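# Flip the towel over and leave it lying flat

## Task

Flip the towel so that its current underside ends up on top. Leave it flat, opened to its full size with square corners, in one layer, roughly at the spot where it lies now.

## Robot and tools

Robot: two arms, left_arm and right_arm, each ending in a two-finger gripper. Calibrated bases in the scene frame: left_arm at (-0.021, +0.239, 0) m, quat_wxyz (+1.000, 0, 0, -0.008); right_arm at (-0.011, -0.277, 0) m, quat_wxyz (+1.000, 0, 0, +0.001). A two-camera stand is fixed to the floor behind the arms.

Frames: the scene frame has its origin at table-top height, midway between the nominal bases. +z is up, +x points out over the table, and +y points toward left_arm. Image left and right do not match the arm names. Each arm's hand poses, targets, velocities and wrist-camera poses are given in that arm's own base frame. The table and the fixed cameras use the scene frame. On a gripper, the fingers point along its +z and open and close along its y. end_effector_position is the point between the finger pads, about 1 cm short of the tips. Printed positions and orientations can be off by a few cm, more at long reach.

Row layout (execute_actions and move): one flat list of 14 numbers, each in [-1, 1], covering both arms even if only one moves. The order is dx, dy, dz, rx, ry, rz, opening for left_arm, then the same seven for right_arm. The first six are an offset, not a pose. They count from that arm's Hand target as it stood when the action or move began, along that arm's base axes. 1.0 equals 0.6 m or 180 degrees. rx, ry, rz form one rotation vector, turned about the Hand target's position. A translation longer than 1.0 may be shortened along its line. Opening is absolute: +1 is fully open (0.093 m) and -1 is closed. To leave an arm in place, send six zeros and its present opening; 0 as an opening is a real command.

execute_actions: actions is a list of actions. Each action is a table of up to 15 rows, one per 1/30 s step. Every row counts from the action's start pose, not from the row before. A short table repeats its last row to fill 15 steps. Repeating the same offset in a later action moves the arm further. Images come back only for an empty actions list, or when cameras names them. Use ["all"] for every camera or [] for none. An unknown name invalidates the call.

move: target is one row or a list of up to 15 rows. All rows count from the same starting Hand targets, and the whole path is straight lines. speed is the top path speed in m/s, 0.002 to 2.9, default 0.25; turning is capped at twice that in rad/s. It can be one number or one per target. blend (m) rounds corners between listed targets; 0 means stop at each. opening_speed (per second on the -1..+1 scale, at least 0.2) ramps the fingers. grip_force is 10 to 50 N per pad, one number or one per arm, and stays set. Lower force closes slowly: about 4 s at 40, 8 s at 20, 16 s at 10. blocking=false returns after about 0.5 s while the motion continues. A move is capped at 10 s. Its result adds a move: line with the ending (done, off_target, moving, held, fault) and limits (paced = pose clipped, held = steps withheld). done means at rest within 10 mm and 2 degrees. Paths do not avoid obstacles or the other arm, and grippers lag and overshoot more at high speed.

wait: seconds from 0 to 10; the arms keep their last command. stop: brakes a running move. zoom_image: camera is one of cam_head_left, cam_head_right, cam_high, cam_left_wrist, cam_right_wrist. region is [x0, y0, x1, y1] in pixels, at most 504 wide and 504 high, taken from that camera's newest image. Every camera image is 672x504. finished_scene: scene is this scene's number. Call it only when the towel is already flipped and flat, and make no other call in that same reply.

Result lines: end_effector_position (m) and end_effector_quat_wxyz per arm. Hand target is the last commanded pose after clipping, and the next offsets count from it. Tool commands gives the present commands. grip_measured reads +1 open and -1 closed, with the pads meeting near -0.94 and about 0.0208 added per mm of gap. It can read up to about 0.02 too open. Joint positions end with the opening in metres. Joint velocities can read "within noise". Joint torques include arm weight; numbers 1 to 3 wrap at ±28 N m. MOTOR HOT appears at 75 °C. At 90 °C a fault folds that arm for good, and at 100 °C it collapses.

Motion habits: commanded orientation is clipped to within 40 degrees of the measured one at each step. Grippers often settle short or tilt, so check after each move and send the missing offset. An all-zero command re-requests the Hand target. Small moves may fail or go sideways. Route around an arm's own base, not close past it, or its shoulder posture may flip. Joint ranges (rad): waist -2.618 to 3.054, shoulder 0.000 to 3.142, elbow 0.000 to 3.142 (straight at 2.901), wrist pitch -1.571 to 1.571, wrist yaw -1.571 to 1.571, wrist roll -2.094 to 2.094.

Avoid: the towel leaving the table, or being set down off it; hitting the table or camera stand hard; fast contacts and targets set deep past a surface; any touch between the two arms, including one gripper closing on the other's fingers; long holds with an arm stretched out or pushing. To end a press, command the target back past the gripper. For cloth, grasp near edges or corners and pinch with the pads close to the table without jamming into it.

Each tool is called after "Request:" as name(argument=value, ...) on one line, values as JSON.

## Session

Request:
execute_actions(actions=[])

Scene clock: 0.00 s.
left_arm: end_effector_position=(+0.3705, +0.0332, +0.1156) grip_measured=+1.000 end_effector_quat_wxyz=(+0.642, -0.066, +0.763, +0.035) | right_arm: end_effector_position=(+0.3744, +0.0100, +0.1149) grip_measured=+1.000 end_effector_quat_wxyz=(+0.652, +0.007, +0.758, -0.035)
Joint positions: left_arm=[0.048 1.53 0.235 1.12 -0.091 -0.048 0.093] | right_arm=[0.098 1.589 0.235 1.203 0.16 -0.021 0.093]
Joint velocities: within noise
Joint torques (N m): no reading
Heat: left arm: 36 °C; right arm: 33 °C.
Hand target: left_arm +0.3711, +0.0332, +0.1162; +0.642, -0.066, +0.763, +0.035 | right_arm +0.3762, +0.0102, +0.1199; +0.657, +0.008, +0.753, -0.035
Tool commands: left_gripper/opening=+1.0 right_gripper/opening=+1.0
camera_calibration:
cam_left_wrist: T_world_to_cam=[[0.136281, -0.989295, 0.0521835, -0.0271121], [-0.543011, -0.118652, -0.831301, 0.340425], [0.828593, 0.0849545, -0.553368, -0.161051], [0, 0, 0, 1]] pos_world=[0.321995, 0.0272525, 0.19529]
cam_right_wrist: T_world_to_cam=[[-0.0539927, -0.998025, 0.0321222, 0.0274466], [-0.549138, 0.00280957, -0.835727, 0.338155], [0.833986, -0.0627627, -0.548205, -0.155574], [0, 0, 0, 1]] pos_world=[0.316922, 0.0166781, 0.196437]

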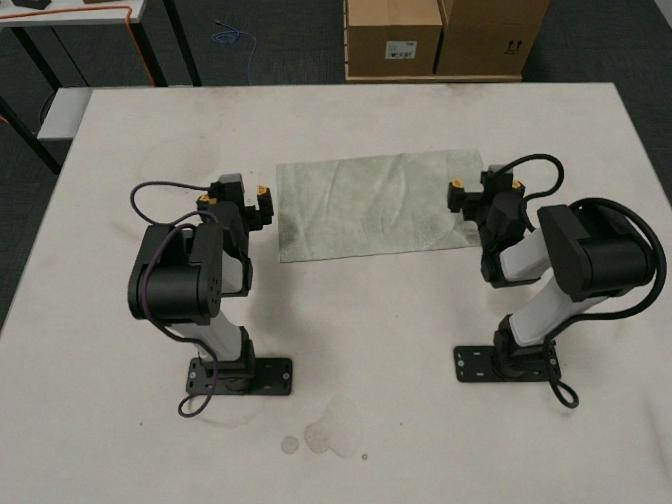

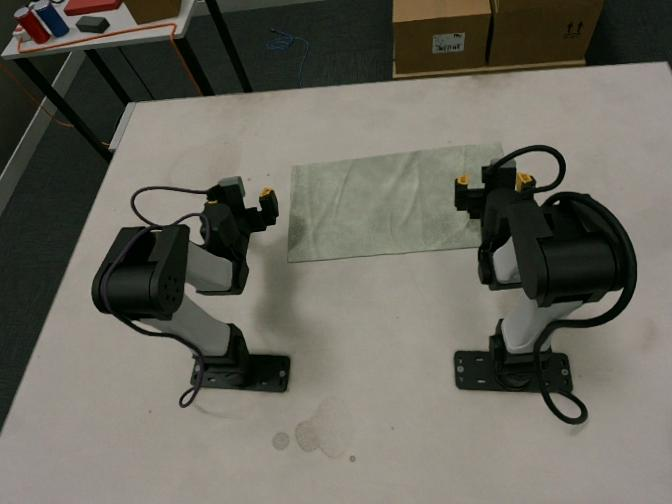

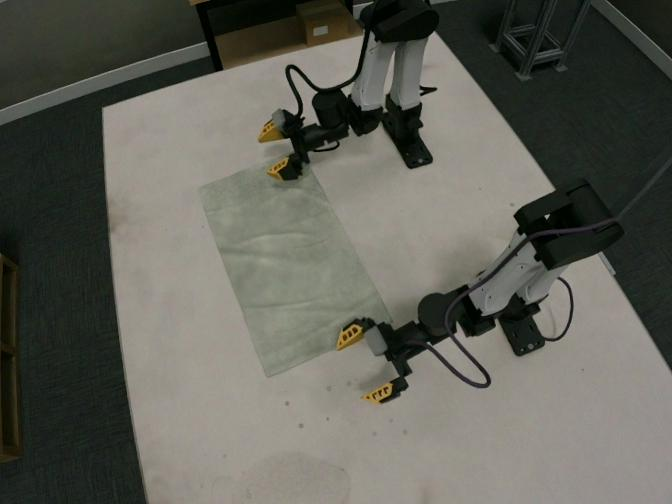

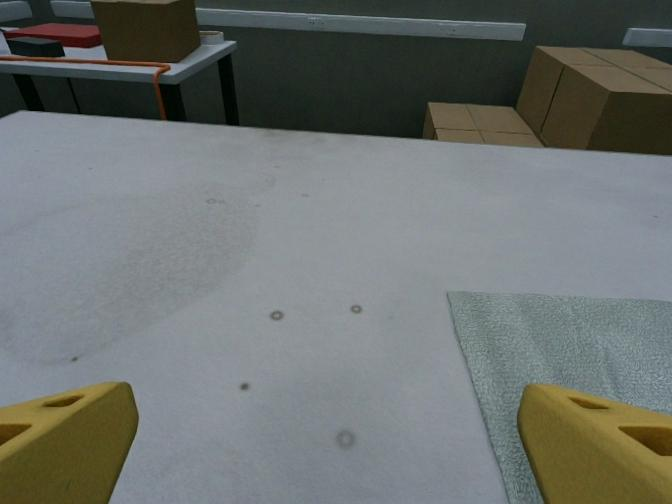

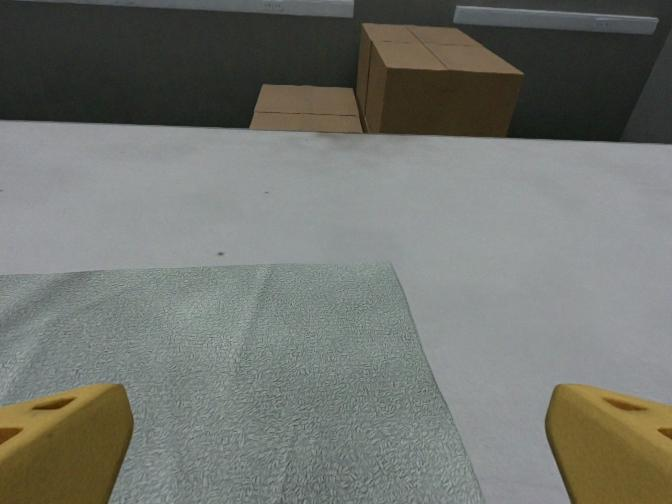

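Request:
move(target=[-0.152,-0.163,-0.052,0.312,0.379,-0.432,0.1,-0.112,-0.072,-0.067,0.353,0.345,-0.378,0.1], cameras=["cam_head_left","cam_left_wrist","cam_right_wrist"], speed=0.5)

Scene clock: 5.83 s.
left_arm: end_effector_position=(+0.2796, -0.0651, +0.0834) grip_measured=+0.102 end_effector_quat_wxyz=(+0.008, +0.672, +0.741, -0.001) | right_arm: end_effector_position=(+0.3057, -0.0322, +0.0777) grip_measured=+0.102 end_effector_quat_wxyz=(+0.006, +0.670, +0.743, -0.003)
Joint positions: left_arm=[-0.222 1.634 1.19 -1.113 0.011 1.251 0.05] | right_arm=[-0.098 1.72 1.263 -1.106 0.012 1.369 0.05]
Joint torques (N m): left_arm=[-0.36 -6.06 8.29 -0.02 0.06 0.02] | right_arm=[-0.42 -5.9 8.84 0.14 -0.04 0.01]
Heat: left arm: 37 °C; right arm: 33 °C.
Hand target: left_arm +0.2799, -0.0647, +0.0850; +0.000, +0.677, +0.736, +0.000 | right_arm +0.3090, -0.0329, +0.0797; +0.001, +0.677, +0.736, +0.000
Off the commanded pose: left_arm 0.002 m, 1 deg | right_arm 0.004 m, 1 deg.
move: done
camera_calibration:
cam_left_wrist: T_world_to_cam=[[-0.993211, -0.116272, 0.00370527, 0.266298], [-0.105735, 0.915566, 0.38802, 0.0959884], [-0.0485082, 0.384994, -0.921644, 0.200194], [0, 0, 0, 1]] pos_world=[0.284351, -0.133994, 0.146276]
cam_right_wrist: T_world_to_cam=[[-0.995758, -0.0915501, -0.00916885, 0.303133], [-0.0873692, 0.909604, 0.406186, 0.0609381], [-0.0288464, 0.405264, -0.913744, 0.185897], [0, 0, 0, 1]] pos_world=[0.312534, -0.103015, 0.14789]
Images, in order (width x height): cam_head_left 672x504, cam_left_wrist 672x504, cam_right_wrist 672x504.

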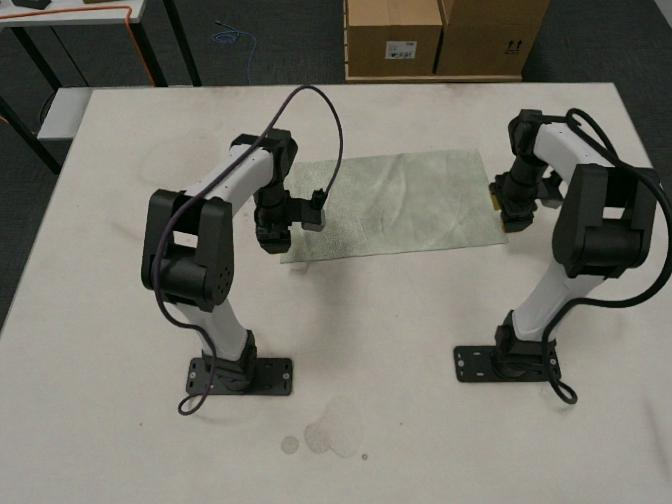

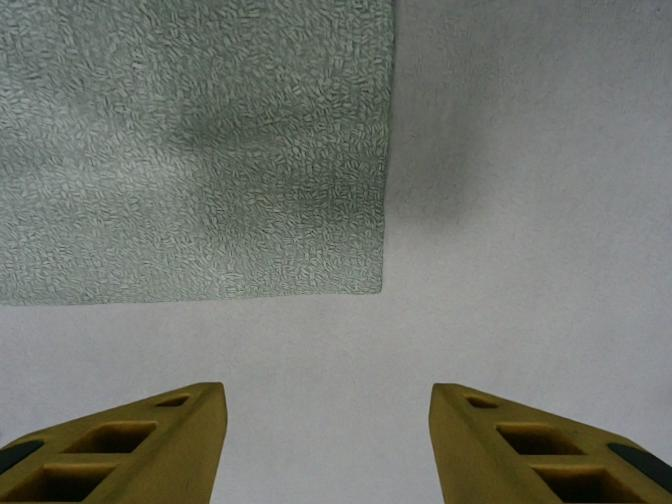

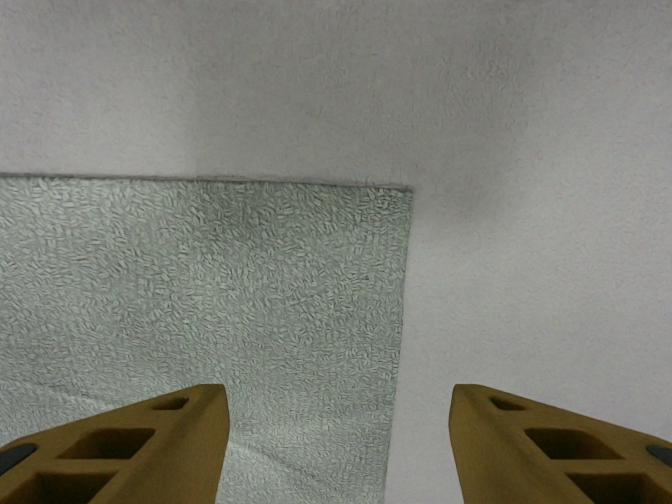

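Request:
move(target=[[-0.022,-0.022,-0.11,0,0,-0.008,0.1,-0.025,-0.012,-0.1,0,0,-0.008,0.1],[-0.022,-0.022,-0.147,0,0,-0.008,0.1,-0.025,-0.012,-0.138,0,0,-0.008,0.1],[-0.022,-0.022,-0.144,0,0,-0.008,-1,-0.025,-0.012,-0.135,0,0,-0.008,-1],[-0.022,-0.022,-0.09,0,0,-0.008,-1,-0.025,-0.012,-0.08,0,0,-0.008,-1],[-0.045,-0.0245,0.36,0,0,-0.008,-1,-0.05,-0.014,0.37,0,0,-0.008,-1]], blend=[0.005,0,0,0.01,0], speed=[0.2,0.08,0.1,0.12,0.25], opening_speed=0.9, cameras=["cam_head_left","cam_high","cam_left_wrist","cam_right_wrist"])

Scene clock: 12.93 s.
left_arm: end_effector_position=(+0.2565, -0.0783, +0.3011) grip_measured=-0.976 end_effector_quat_wxyz=(+0.192, +0.672, +0.708, +0.098) | right_arm: end_effector_position=(+0.2804, -0.0379, +0.2974) grip_measured=-0.972 end_effector_quat_wxyz=(+0.160, +0.670, +0.715, +0.117)
Joint positions: left_arm=[-0.3 1.354 1.749 -1.532 -0.006 1.219 0] | right_arm=[-0.138 1.43 1.807 -1.548 -0.006 1.369 0]
Joint torques (N m): left_arm=[-0.49 -3.73 7.04 0.82 0.17 -0.22] | right_arm=[-0.75 -4.56 7.58 1.01 0.09 -0.15]
Heat: left arm: 38 °C; right arm: 34 °C.
Hand target: left_arm +0.2529, -0.0794, +0.3010; +0.000, +0.686, +0.727, +0.000 | right_arm +0.2790, -0.0413, +0.3017; +0.001, +0.686, +0.728, +0.000
Off the commanded pose: left_arm 0.004 m, 25 deg | right_arm 0.006 m, 23 deg.
joint sent to its limit (left arm) — joint 4 (wrist pitch), lower limit. The joint targets are off in orientation, not in position.
joint sent to its limit (right arm) — joint 4 (wrist pitch), lower limit. The joint targets are off in orientation, not in position.
move: off_target (left_arm, right_arm); target 3's new opening was sent with left_arm's hand 0.025 m and 3 deg from that target
camera_calibration:
cam_left_wrist: T_world_to_cam=[[-0.919197, -0.094725, -0.382236, 0.340032], [-0.19423, 0.953416, 0.230807, 0.0942416], [0.342567, 0.286399, -0.894776, 0.288776], [0, 0, 0, 1]] pos_world=[0.231936, -0.140347, 0.366611]
cam_right_wrist: T_world_to_cam=[[-0.920132, -0.0630941, -0.386492, 0.37152], [-0.19894, 0.925411, 0.322549, 0.0315004], [0.337313, 0.373676, -0.864052, 0.269626], [0, 0, 0, 1]] pos_world=[0.257166, -0.106463, 0.3664]
Images, in order (width x height): cam_head_left 672x504, cam_high 672x504, cam_left_wrist 672x504, cam_right_wrist 672x504.

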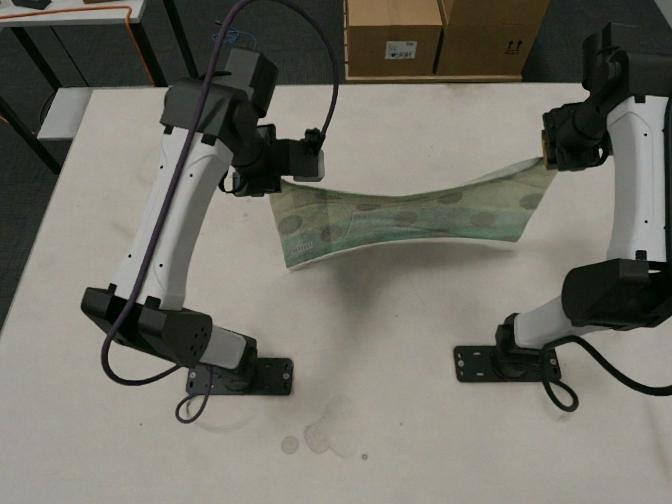

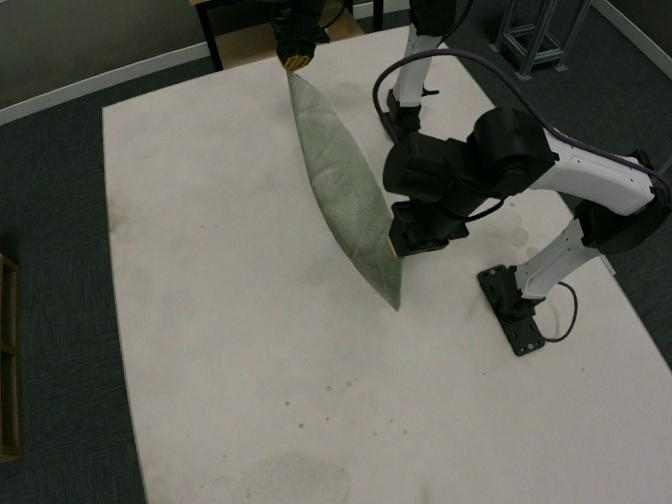

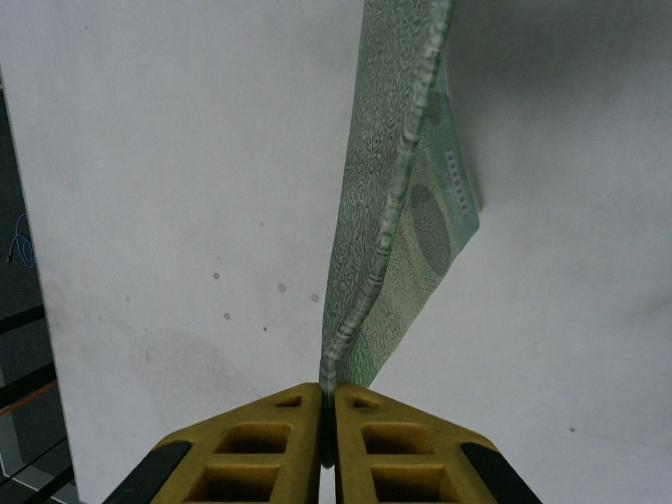

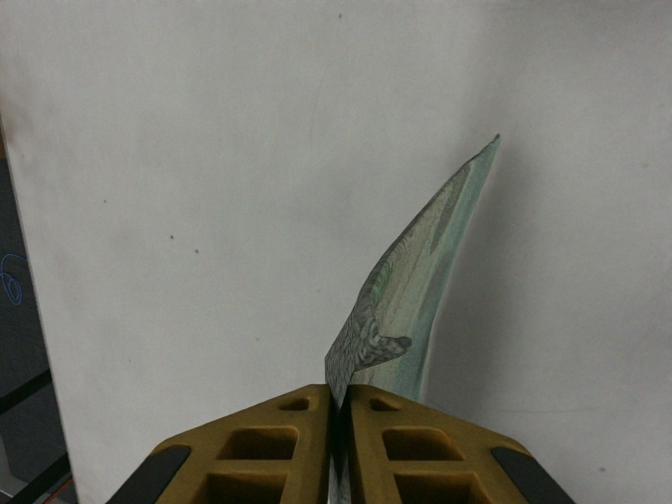

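Request:
move(target=[[-0.0332,-0.003,-0.043,0,0,0,-1,-0.0332,-0.0026,-0.043,0,0,0,-1],[-0.025,-0.002,-0.085,0,0,0,-1,-0.025,-0.002,-0.085,0,0,0,-1],[0.0825,0.0144,-0.193,0,0,0,-1,0.0836,-0.0002,-0.193,0,0,0,-1],[0.1987,0.0251,-0.31,0,0,0,-1,0.2,0.0089,-0.31,0,0,0,-1],[0.315,0.0358,-0.402,0,0,0,-1,0.3163,0.018,-0.402,0,0,0,-1],[0.3813,0.0419,-0.435,0,0,0,-1,0.3828,0.0232,-0.435,0,0,0,-1]], blend=[0.01,0.01,0.02,0.02,0.015,0], speed=0.13, cameras=["all"])

Scene clock: 20.33 s.
left_arm: end_effector_position=(+0.4833, -0.0572, +0.0434) grip_measured=-0.976 end_effector_quat_wxyz=(+0.008, +0.685, +0.729, +0.007) | right_arm: end_effector_position=(+0.5092, -0.0300, +0.0452) grip_measured=-0.972 end_effector_quat_wxyz=(+0.009, +0.684, +0.729, +0.011)
Joint positions: left_arm=[-0.118 2.489 2.296 -1.358 -0.002 1.39 0] | right_arm=[-0.061 2.694 2.693 -1.541 -0.006 1.447 0]
Joint torques (N m): left_arm=[0.54 -12.25 8.43 -0.03 0.17 0.02] | right_arm=[0.91 -11.66 8.81 0.21 0.11 0.02]
Heat: left arm: 38 °C; right arm: 35 °C.
Hand target: left_arm +0.4817, -0.0542, +0.0402; +0.000, +0.686, +0.728, +0.000 | right_arm +0.5088, -0.0274, +0.0408; +0.001, +0.686, +0.728, +0.000
Off the commanded pose: left_arm 0.005 m, 1 deg | right_arm 0.005 m, 2 deg.
joint sent to its limit (right arm) — joint 4 (wrist pitch), lower limit. The joint targets still meet the commanded pose.
move: done
camera_calibration:
cam_left_wrist: T_world_to_cam=[[-0.996671, -0.081194, -0.0073827, 0.473831], [-0.0773883, 0.913675, 0.399011, 0.111549], [-0.0256519, 0.398254, -0.916917, 0.159768], [0, 0, 0, 1]] pos_world=[0.484985, -0.127076, 0.105483]
cam_right_wrist: T_world_to_cam=[[-0.998083, -0.0518571, -0.0337751, 0.50909], [-0.0612569, 0.905468, 0.419971, 0.075895], [0.00880382, 0.421235, -0.906909, 0.142158], [0, 0, 0, 1]] pos_world=[0.511512, -0.102203, 0.114246]

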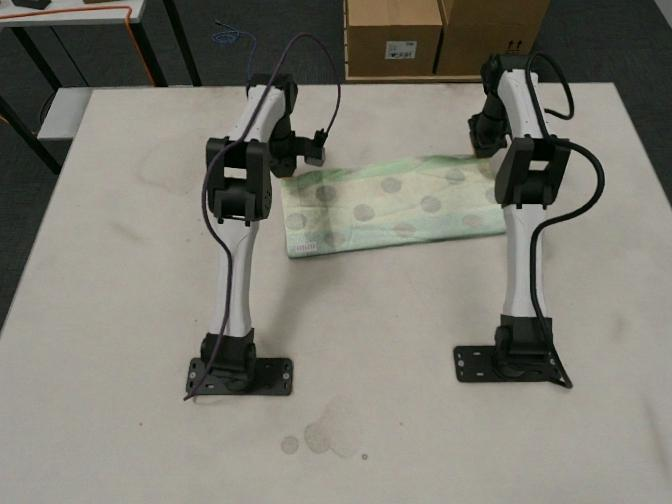

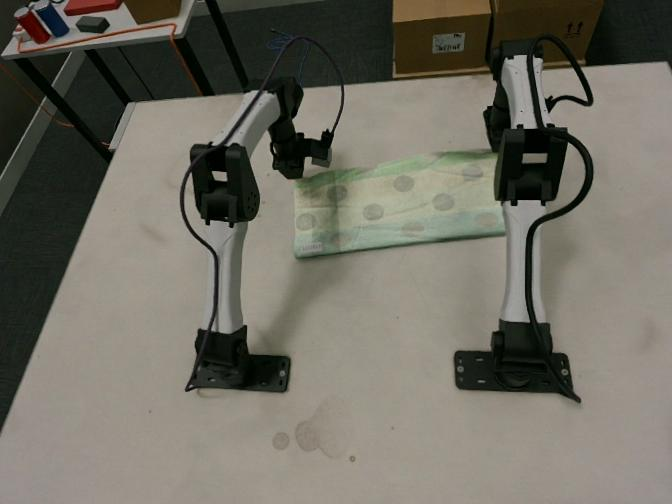

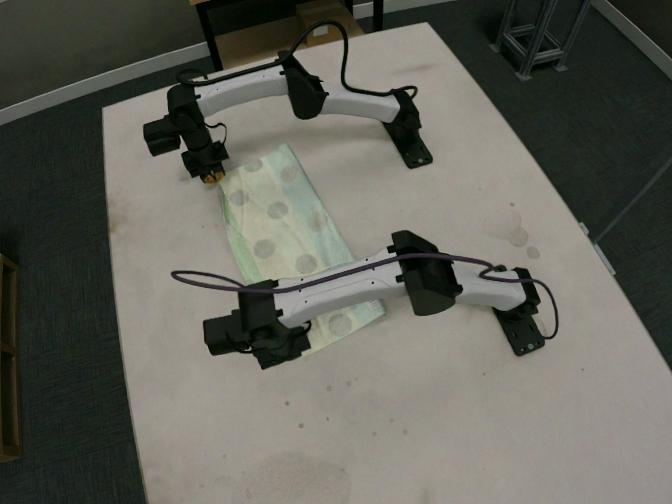

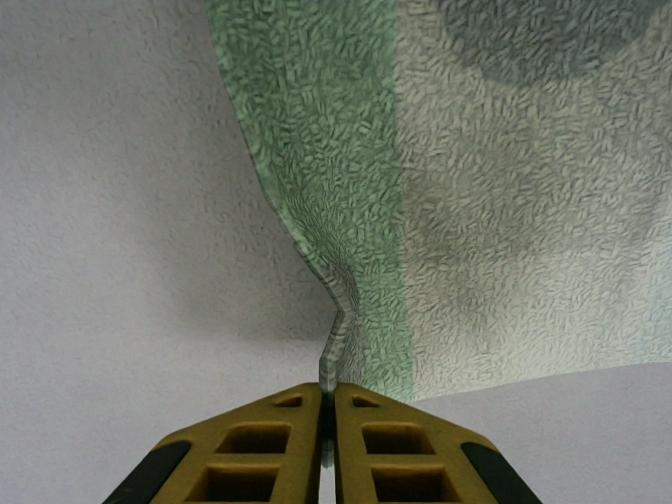

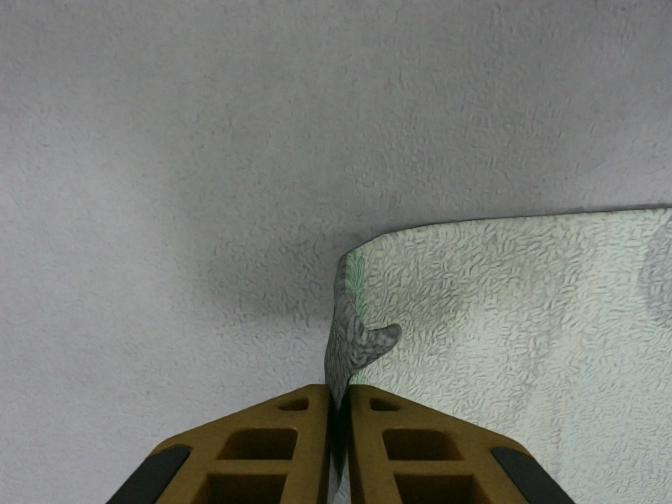

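Request:
move(target=[[0.064,0.0085,-0.01,0,0,0,-1,0.089,0.0105,-0.01,0,0,0,-1],[0.0743,0.0099,-0.027,0,0,0,-1,0.1027,0.0122,-0.028,0,0,0,-1]], blend=[0.01,0], speed=0.12, cameras=["all"])

Scene clock: 23.90 s.
left_arm: end_effector_position=(+0.5297, -0.0516, +0.0295) grip_measured=-0.976 end_effector_quat_wxyz=(+0.033, +0.684, +0.728, +0.027) | right_arm: end_effector_position=(+0.5602, -0.0238, +0.0279) grip_measured=-0.972 end_effector_quat_wxyz=(+0.073, +0.681, +0.725, +0.066)
Joint positions: left_arm=[-0.098 2.806 2.85 -1.528 -0.002 1.411 0] | right_arm=[-0.044 2.814 2.843 -1.402 -0.005 1.465 0]
Joint torques (N m): left_arm=[0.53 -13.33 7.99 0.09 0.17 0.02] | right_arm=[1.09 -12.16 8.96 0.93 0.1 0.04]
Heat: left arm: 39 °C; right arm: 36 °C.
Hand target: left_arm +0.5263, -0.0483, +0.0240; +0.000, +0.686, +0.728, +0.000 | right_arm +0.5704, -0.0203, +0.0240; +0.001, +0.686, +0.728, +0.000
Off the commanded pose: left_arm 0.007 m, 5 deg | right_arm 0.012 m, 11 deg.
elbow stopped short (right arm): the move would have taken joint 3 (elbow) straighter than the controller allows.
elbow stopped short (left arm): the move would have taken joint 3 (elbow) straighter than the controller allows.
move: off_target (left_arm, right_arm); blend cut to 0.0068 m at target 1
camera_calibration:
cam_left_wrist: T_world_to_cam=[[-0.994083, -0.0813697, -0.0719521, 0.521055], [-0.103038, 0.916043, 0.387618, 0.129704], [0.0343708, 0.392739, -0.919008, 0.113975], [0, 0, 0, 1]] pos_world=[0.527419, -0.121179, 0.0919587]
cam_right_wrist: T_world_to_cam=[[-0.978406, -0.0515983, -0.200148, 0.553388], [-0.129137, 0.908681, 0.397017, 0.119381], [0.161385, 0.41429, -0.895722, 0.0374769], [0, 0, 0, 1]] pos_world=[0.550806, -0.0954514, 0.096932]

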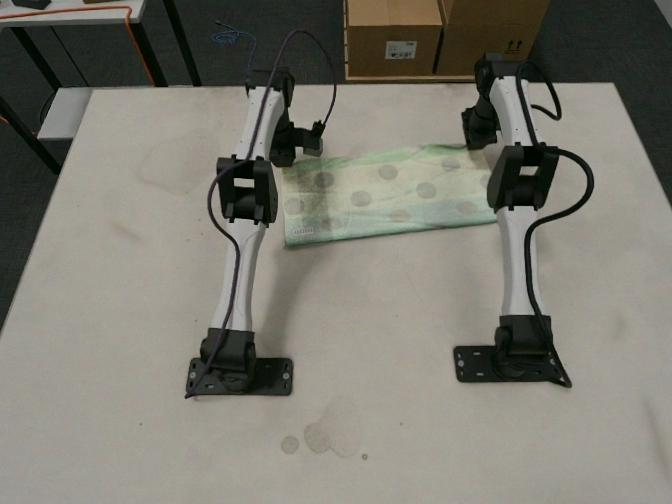

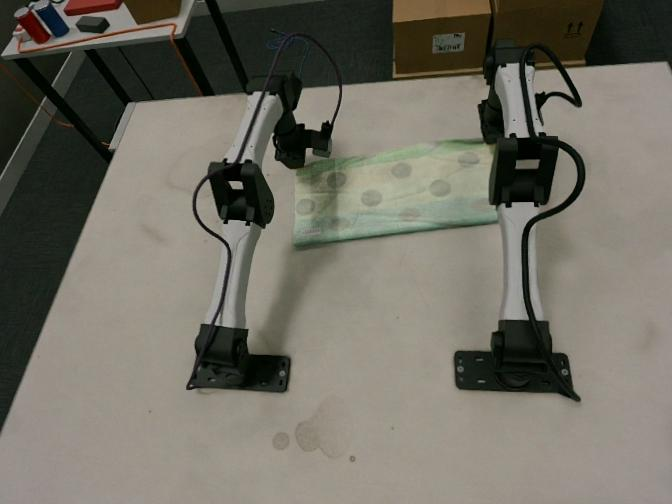

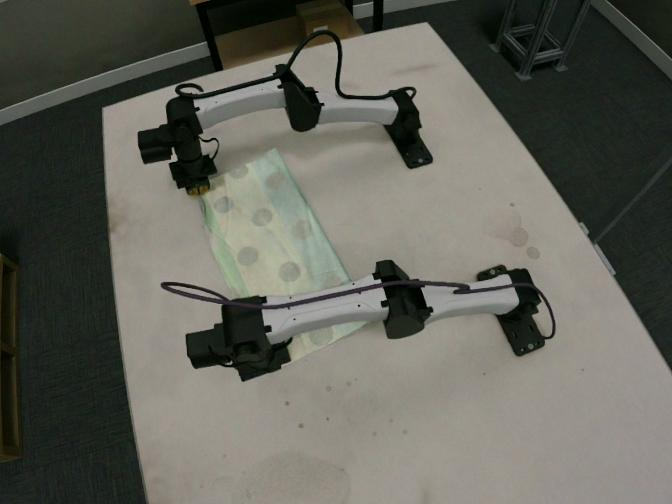

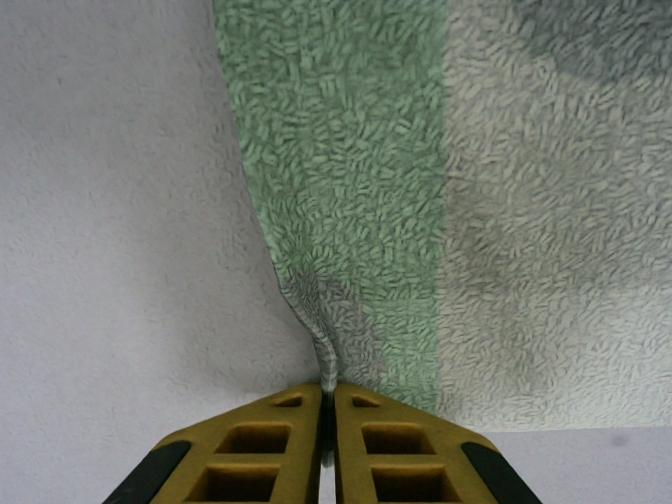

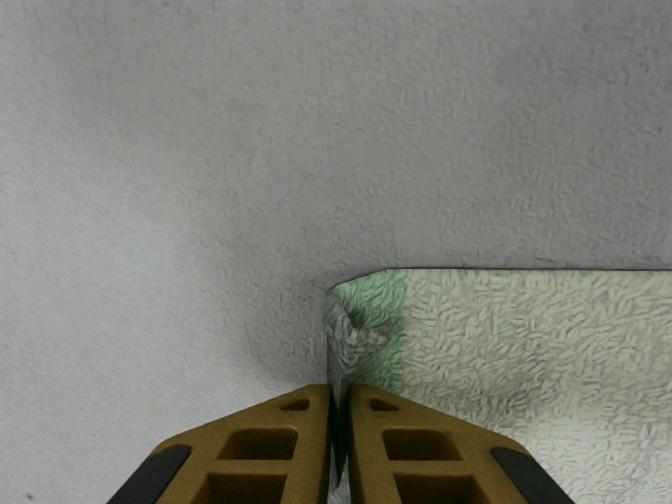

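Request:
zoom_image(camera="cam_head_left", region=[250, 120, 530, 280])

Scaled by 1.800 from the camera's 672x504 image, which has a finer 960x720 frame.

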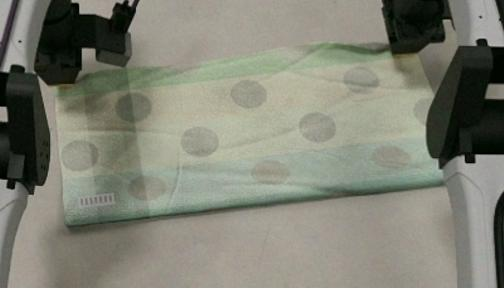

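Request:
move(target=[[-0.249,-0.01,0.21,0,0,0,-1,-0.2775,-0.0087,0.21,0,0,0,-1],[-0.531,-0.036,0.393,0,0,0,-1,-0.585,-0.033,0.393,0,0,0,-1],[-0.5146,-0.0344,0.343,0,0,0,-1,-0.5684,-0.0315,0.343,0,0,0,-1],[-0.4067,-0.0245,0.252,0,0,0,-1,-0.4604,-0.023,0.252,0,0,0,-1],[-0.2905,-0.0138,0.143,0,0,0,-1,-0.339,-0.0135,0.143,0,0,0,-1],[-0.1826,-0.0038,0.052,0,0,0,-1,-0.2244,-0.0045,0.052,0,0,0,-1],[-0.108,0.003,0.023,0,0,0,-1,-0.1363,0.0023,0.023,0,0,0,-1]], blend=[0.03,0.01,0.01,0.02,0.02,0.015,0], speed=[0.25,0.25,0.12,0.14,0.14,0.14,0.14], cameras=["cam_head_left","cam_high","cam_left_wrist","cam_right_wrist"])

Request:
zoom_image(camera="cam_head_left", region=[250, 120, 530, 290])

Scene clock: 34.07 s.
left_arm: end_effector_position=(+0.4623, -0.0496, +0.0397) grip_measured=-0.976 end_effector_quat_wxyz=(+0.007, +0.685, +0.729, +0.005) | right_arm: end_effector_position=(+0.4881, -0.0215, +0.0420) grip_measured=-0.972 end_effector_quat_wxyz=(+0.005, +0.684, +0.729, +0.007)
Joint positions: left_arm=[-0.107 2.368 2.066 -1.25 0 1.402 0] | right_arm=[-0.046 2.508 2.326 -1.372 -0.005 1.462 0]
Joint torques (N m): left_arm=[0.53 -11.69 8.42 -0.03 0.16 0.02] | right_arm=[1.01 -10.89 9.09 0.19 0.06 0.02]
Heat: left arm: 40 °C; right arm: 38 °C.
Hand target: left_arm +0.4615, -0.0466, +0.0377; +0.000, +0.686, +0.727, +0.000 | right_arm +0.4886, -0.0189, +0.0378; +0.001, +0.686, +0.728, +0.000
Off the commanded pose: left_arm 0.004 m, 1 deg | right_arm 0.005 m, 1 deg.
move: done
camera_calibration:
cam_left_wrist: T_world_to_cam=[[-0.996727, -0.0807141, -0.00447117, 0.453485], [-0.0758097, 0.914098, 0.398345, 0.103726], [-0.028065, 0.39738, -0.917225, 0.153915], [0, 0, 0, 1]] pos_world=[0.464184, -0.119376, 0.101883]
cam_right_wrist: T_world_to_cam=[[-0.998452, -0.0514632, -0.0211094, 0.48815], [-0.0555657, 0.905369, 0.420975, 0.0655232], [-0.00255286, 0.421496, -0.906827, 0.141409], [0, 0, 0, 1]] pos_world=[0.491396, -0.0938043, 0.110955]
Images, in order (width x height): cam_head_left 672x504, cam_high 672x504, cam_left_wrist 672x504, cam_right_wrist 672x504.

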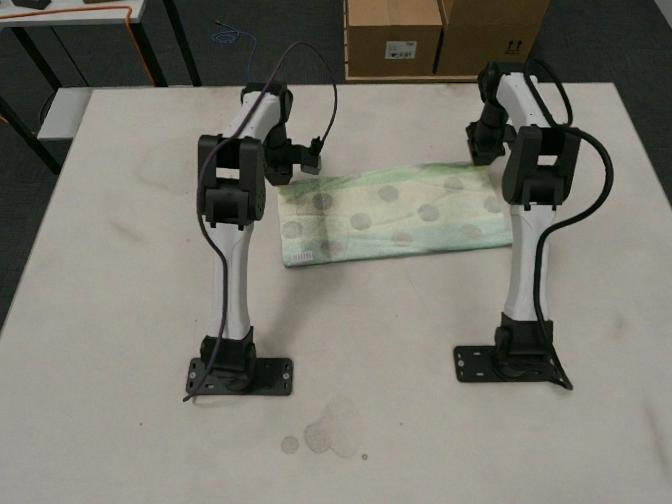

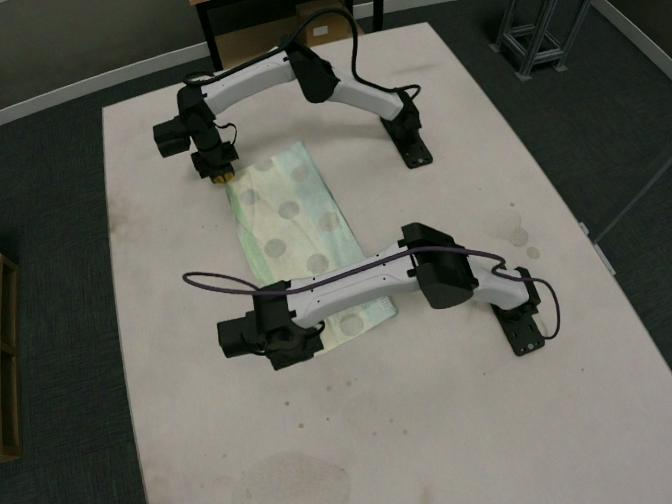

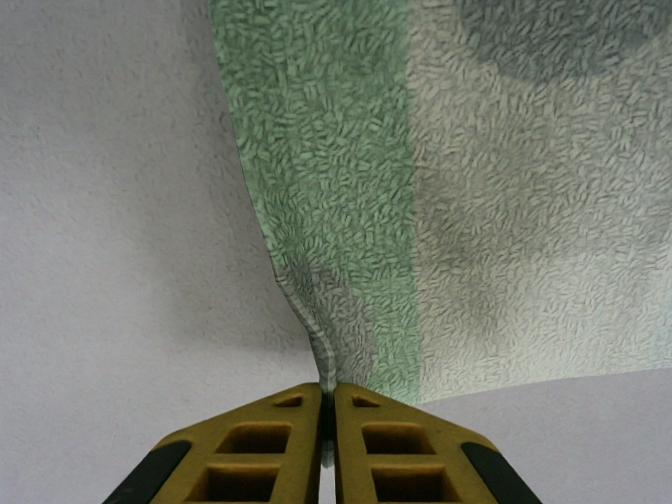

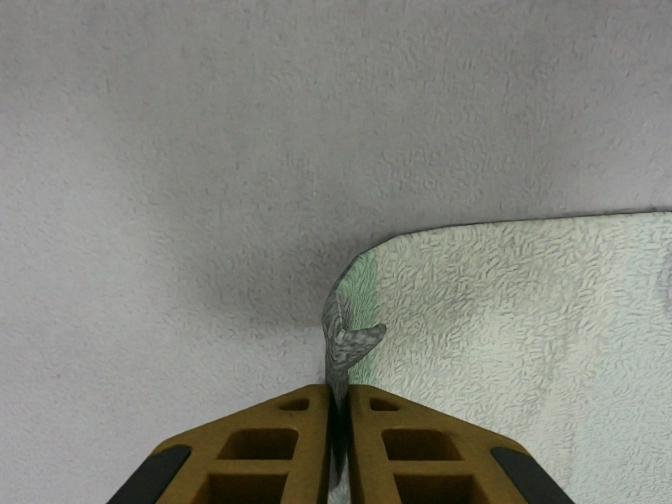

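Scaled by 1.800 from the camera's 672x504 image, which has a finer 960x720 frame.

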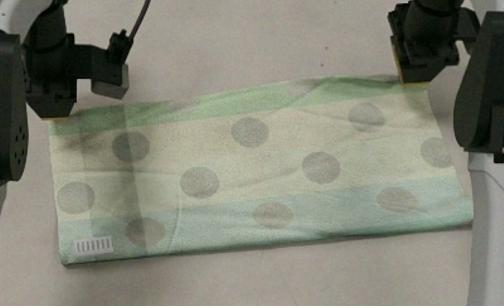

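Request:
move(target=[[0.046,0.0055,-0.008,0,0,0,-1,0.068,0.0075,-0.008,0,0,0,-1],[0.0528,0.0064,-0.023,0,0,0,-1,0.0778,0.0085,-0.023,0,0,0,-1],[0.0412,0.0051,-0.052,0,0,0,-1,0.0662,0.0072,-0.054,0,0,0,-1],[0.0412,0.0051,-0.052,0,0,0,-0.5,0.0662,0.0072,-0.054,0,0,0,-0.5]], blend=[0.01,0,0,0], speed=0.12, opening_speed=0.7, cameras=["cam_head_left","cam_left_wrist","cam_right_wrist"])

Request:
zoom_image(camera="cam_head_left", region=[250, 120, 530, 290])

Scene clock: 38.40 s.
left_arm: end_effector_position=(+0.5007, -0.0464, +0.0244) grip_measured=-0.503 end_effector_quat_wxyz=(+0.028, +0.684, +0.728, +0.022) | right_arm: end_effector_position=(+0.5355, -0.0176, +0.0212) grip_measured=-0.502 end_effector_quat_wxyz=(+0.032, +0.684, +0.728, +0.031)
Joint positions: left_arm=[-0.092 2.511 2.26 -1.248 0 1.416 0.021] | right_arm=[-0.034 2.825 2.853 -1.509 -0.004 1.474 0.021]
Joint torques (N m): left_arm=[0.27 -12.21 3.97 0.07 0.16 -0.01] | right_arm=[0.9 -10.91 7.9 0.22 0.09 0.02]
Heat: left arm: 40 °C; right arm: 39 °C.
Hand target: left_arm +0.4862, -0.0433, +0.0065; +0.000, +0.686, +0.728, +0.000 | right_arm +0.5284, -0.0146, +0.0055; +0.001, +0.686, +0.728, +0.000
Off the commanded pose: left_arm 0.023 m, 4 deg | right_arm 0.018 m, 5 deg.
elbow stopped short (right arm): the move would have taken joint 3 (elbow) straighter than the controller allows.
move: off_target (left_arm, right_arm); blend cut to 0.0054 m at target 1; target 4's new opening was sent with right_arm's hand 0.018 m and 5 deg from that target
camera_calibration:
cam_left_wrist: T_world_to_cam=[[-0.995029, -0.0813018, -0.0575129, 0.492404], [-0.0973445, 0.915911, 0.389397, 0.120916], [0.0210181, 0.39306, -0.919273, 0.114904], [0, 0, 0, 1]] pos_world=[0.499311, -0.115879, 0.0868631]
cam_right_wrist: T_world_to_cam=[[-0.994286, -0.0508939, -0.0938392, 0.534488], [-0.0854153, 0.906554, 0.413358, 0.0894786], [0.0640329, 0.419011, -0.90572, 0.0853692], [0, 0, 0, 1]] pos_world=[0.53361, -0.0896856, 0.0904899]
Images, in order (width x height): cam_head_left 672x504, cam_left_wrist 672x504, cam_right_wrist 672x504.

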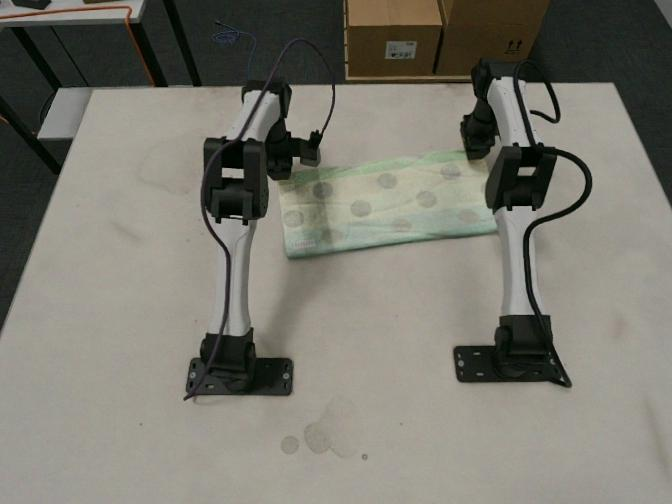

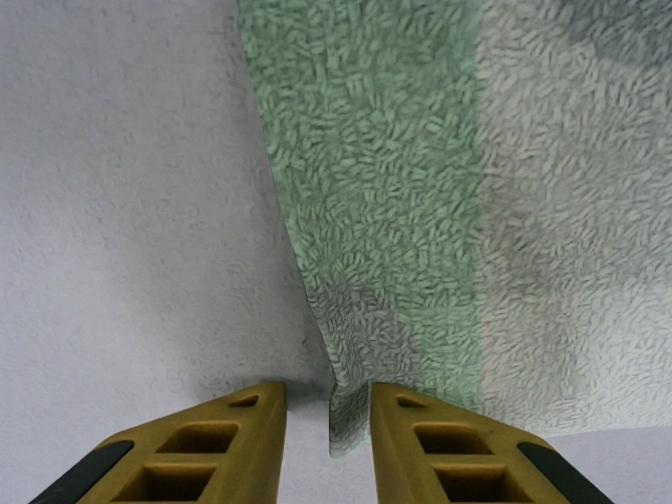

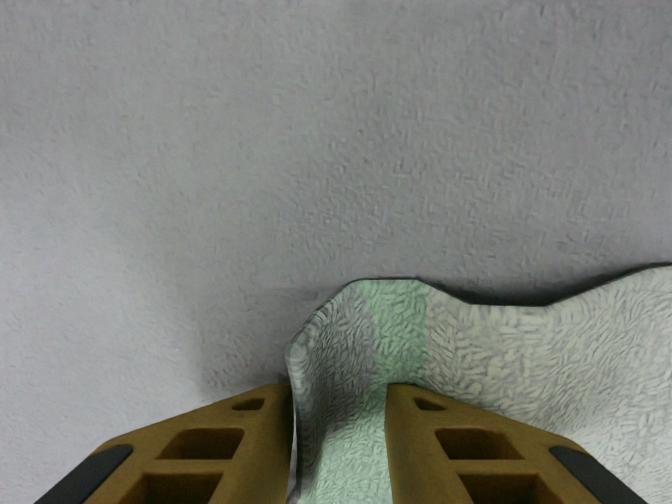

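Scaled by 1.800 from the camera's 672x504 image, which has a finer 960x720 frame.

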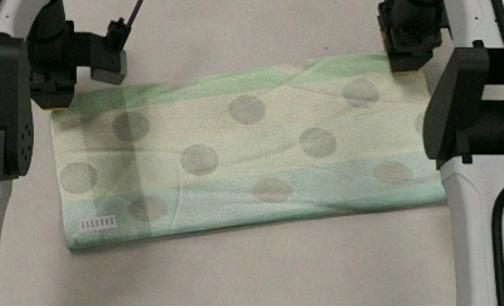

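Request:
move(target=[[0.025,-0.003,0.07,0,0,0,-0.35,0.01,-0.003,0.07,0,0,0,-0.35],[-0.1,0.22,0.28,0,0,0,-0.35,-0.15,-0.24,0.28,0,0,0,-0.35]], blend=[0.01,0], cameras=["all"], speed=[0.12,0.3])

Request:
zoom_image(camera="cam_head_left", region=[250, 120, 530, 290])

Request:
zoom_image(camera="cam_high", region=[180, 120, 430, 400])

Scene clock: 40.90 s.
left_arm: end_effector_position=(+0.4320, +0.0924, +0.1721) grip_measured=-0.352 end_effector_quat_wxyz=(+0.038, +0.679, +0.731, +0.053) | right_arm: end_effector_position=(+0.4431, -0.1624, +0.1604) grip_measured=-0.352 end_effector_quat_wxyz=(+0.072, +0.690, +0.719, +0.033)
Joint positions: left_arm=[0.211 2.184 2.28 -1.535 0.001 1.707 0.028] | right_arm=[-0.352 2.314 2.446 -1.544 -0.003 1.178 0.028]
Joint torques (N m): left_arm=[-0.47 -12.78 5.44 0.21 0.15 0.01] | right_arm=[0.79 -14.72 5.74 0.5 0.06 -0.21]
Heat: left arm: 41 °C; right arm: 40 °C.
Hand target: left_arm +0.4262, +0.0886, +0.1745; +0.000, +0.686, +0.727, +0.000 | right_arm +0.4384, -0.1584, +0.1733; +0.001, +0.686, +0.728, +0.000
Off the commanded pose: left_arm 0.007 m, 8 deg | right_arm 0.014 m, 9 deg.
elbow stopped short (right arm): the move would have taken joint 3 (elbow) straighter than the controller allows.
joint sent to its limit (left arm) — joint 4 (wrist pitch), lower limit. The joint targets are off in orientation, not in position.
joint sent to its limit (right arm) — joint 4 (wrist pitch), lower limit. The joint targets are off in orientation, not in position.
move: off_target (left_arm, right_arm)
camera_calibration:
cam_left_wrist: T_world_to_cam=[[-0.988848, -0.0922038, -0.116952, 0.45243], [-0.132774, 0.901515, 0.411877, -0.057565], [0.0674576, 0.422812, -0.903703, 0.172126], [0, 0, 0, 1]] pos_world=[0.42813, 0.0208343, 0.232174]
cam_right_wrist: T_world_to_cam=[[-0.987736, -0.0333428, -0.152533, 0.457662], [-0.0872039, 0.928168, 0.3618, 0.167839], [0.129513, 0.370665, -0.919692, 0.243337], [0, 0, 0, 1]] pos_world=[0.43517, -0.23072, 0.232879]

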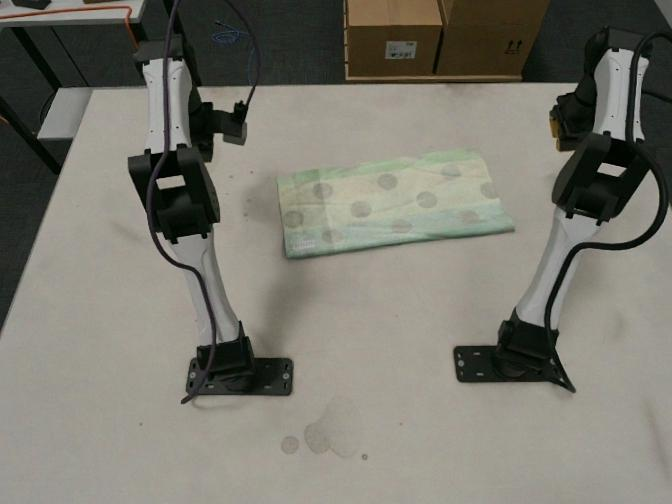

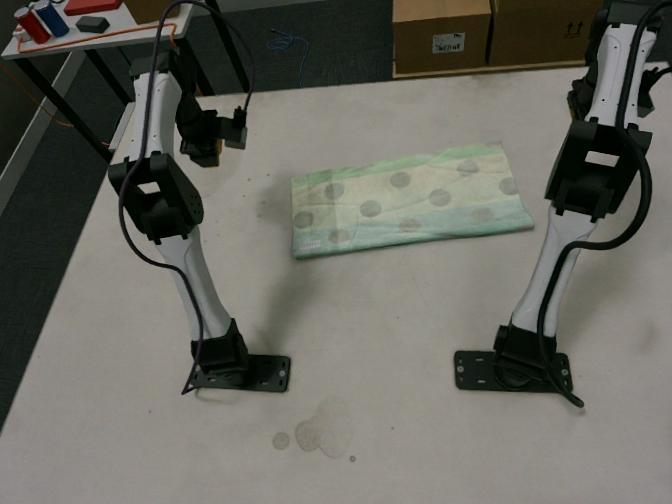

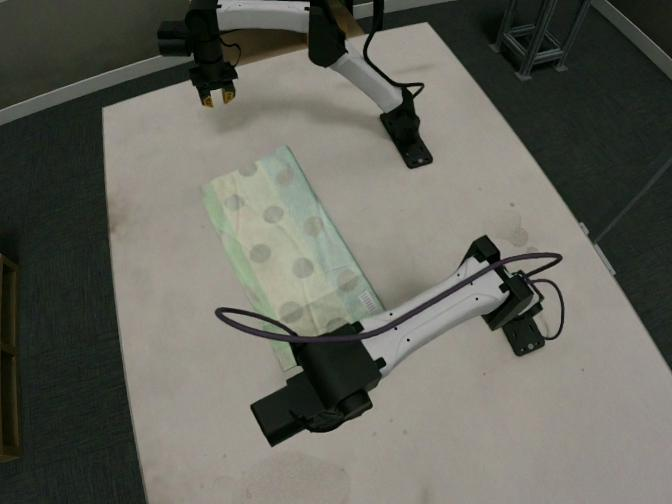

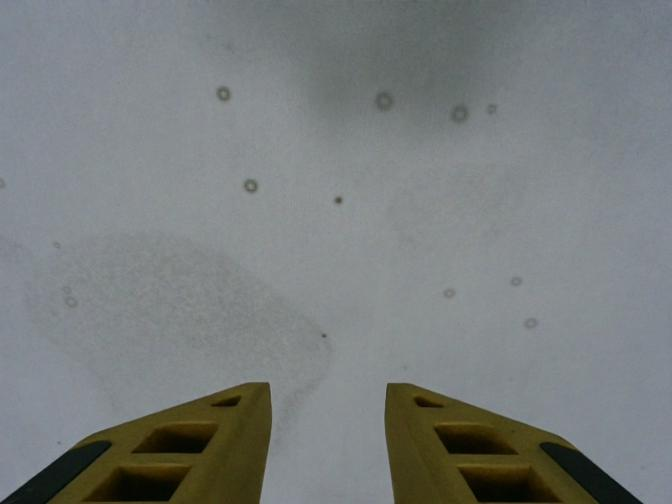

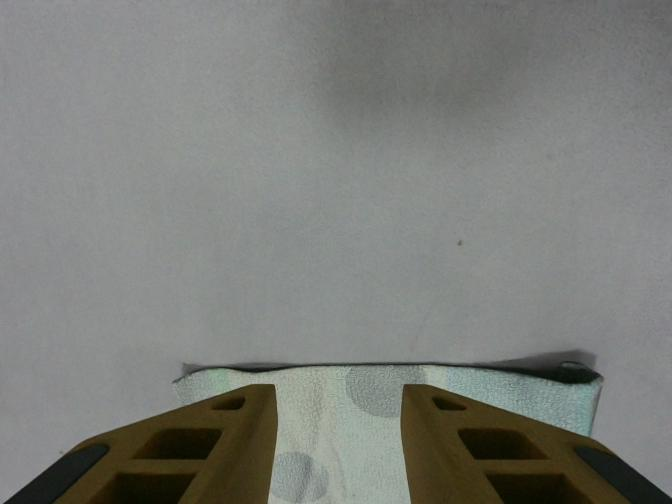

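Scaled by 1.800 from the camera's 672x504 image, which has a finer 960x720 frame.

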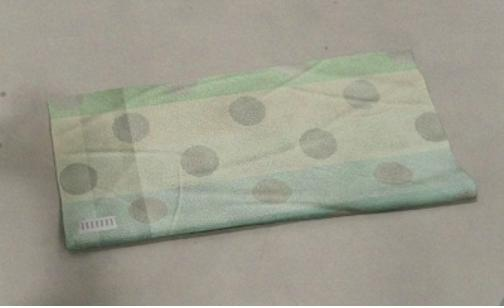

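Scaled by 1.800 from the camera's 672x504 image, which has a finer 960x720 frame.

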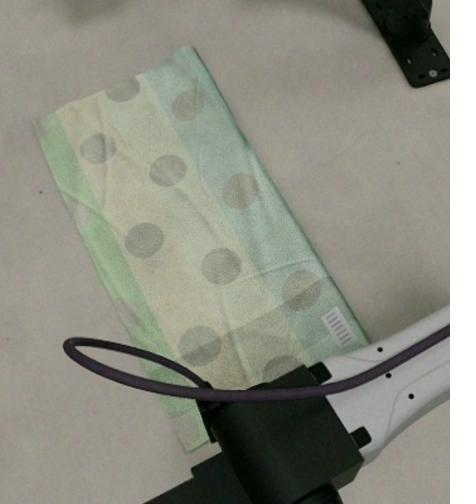

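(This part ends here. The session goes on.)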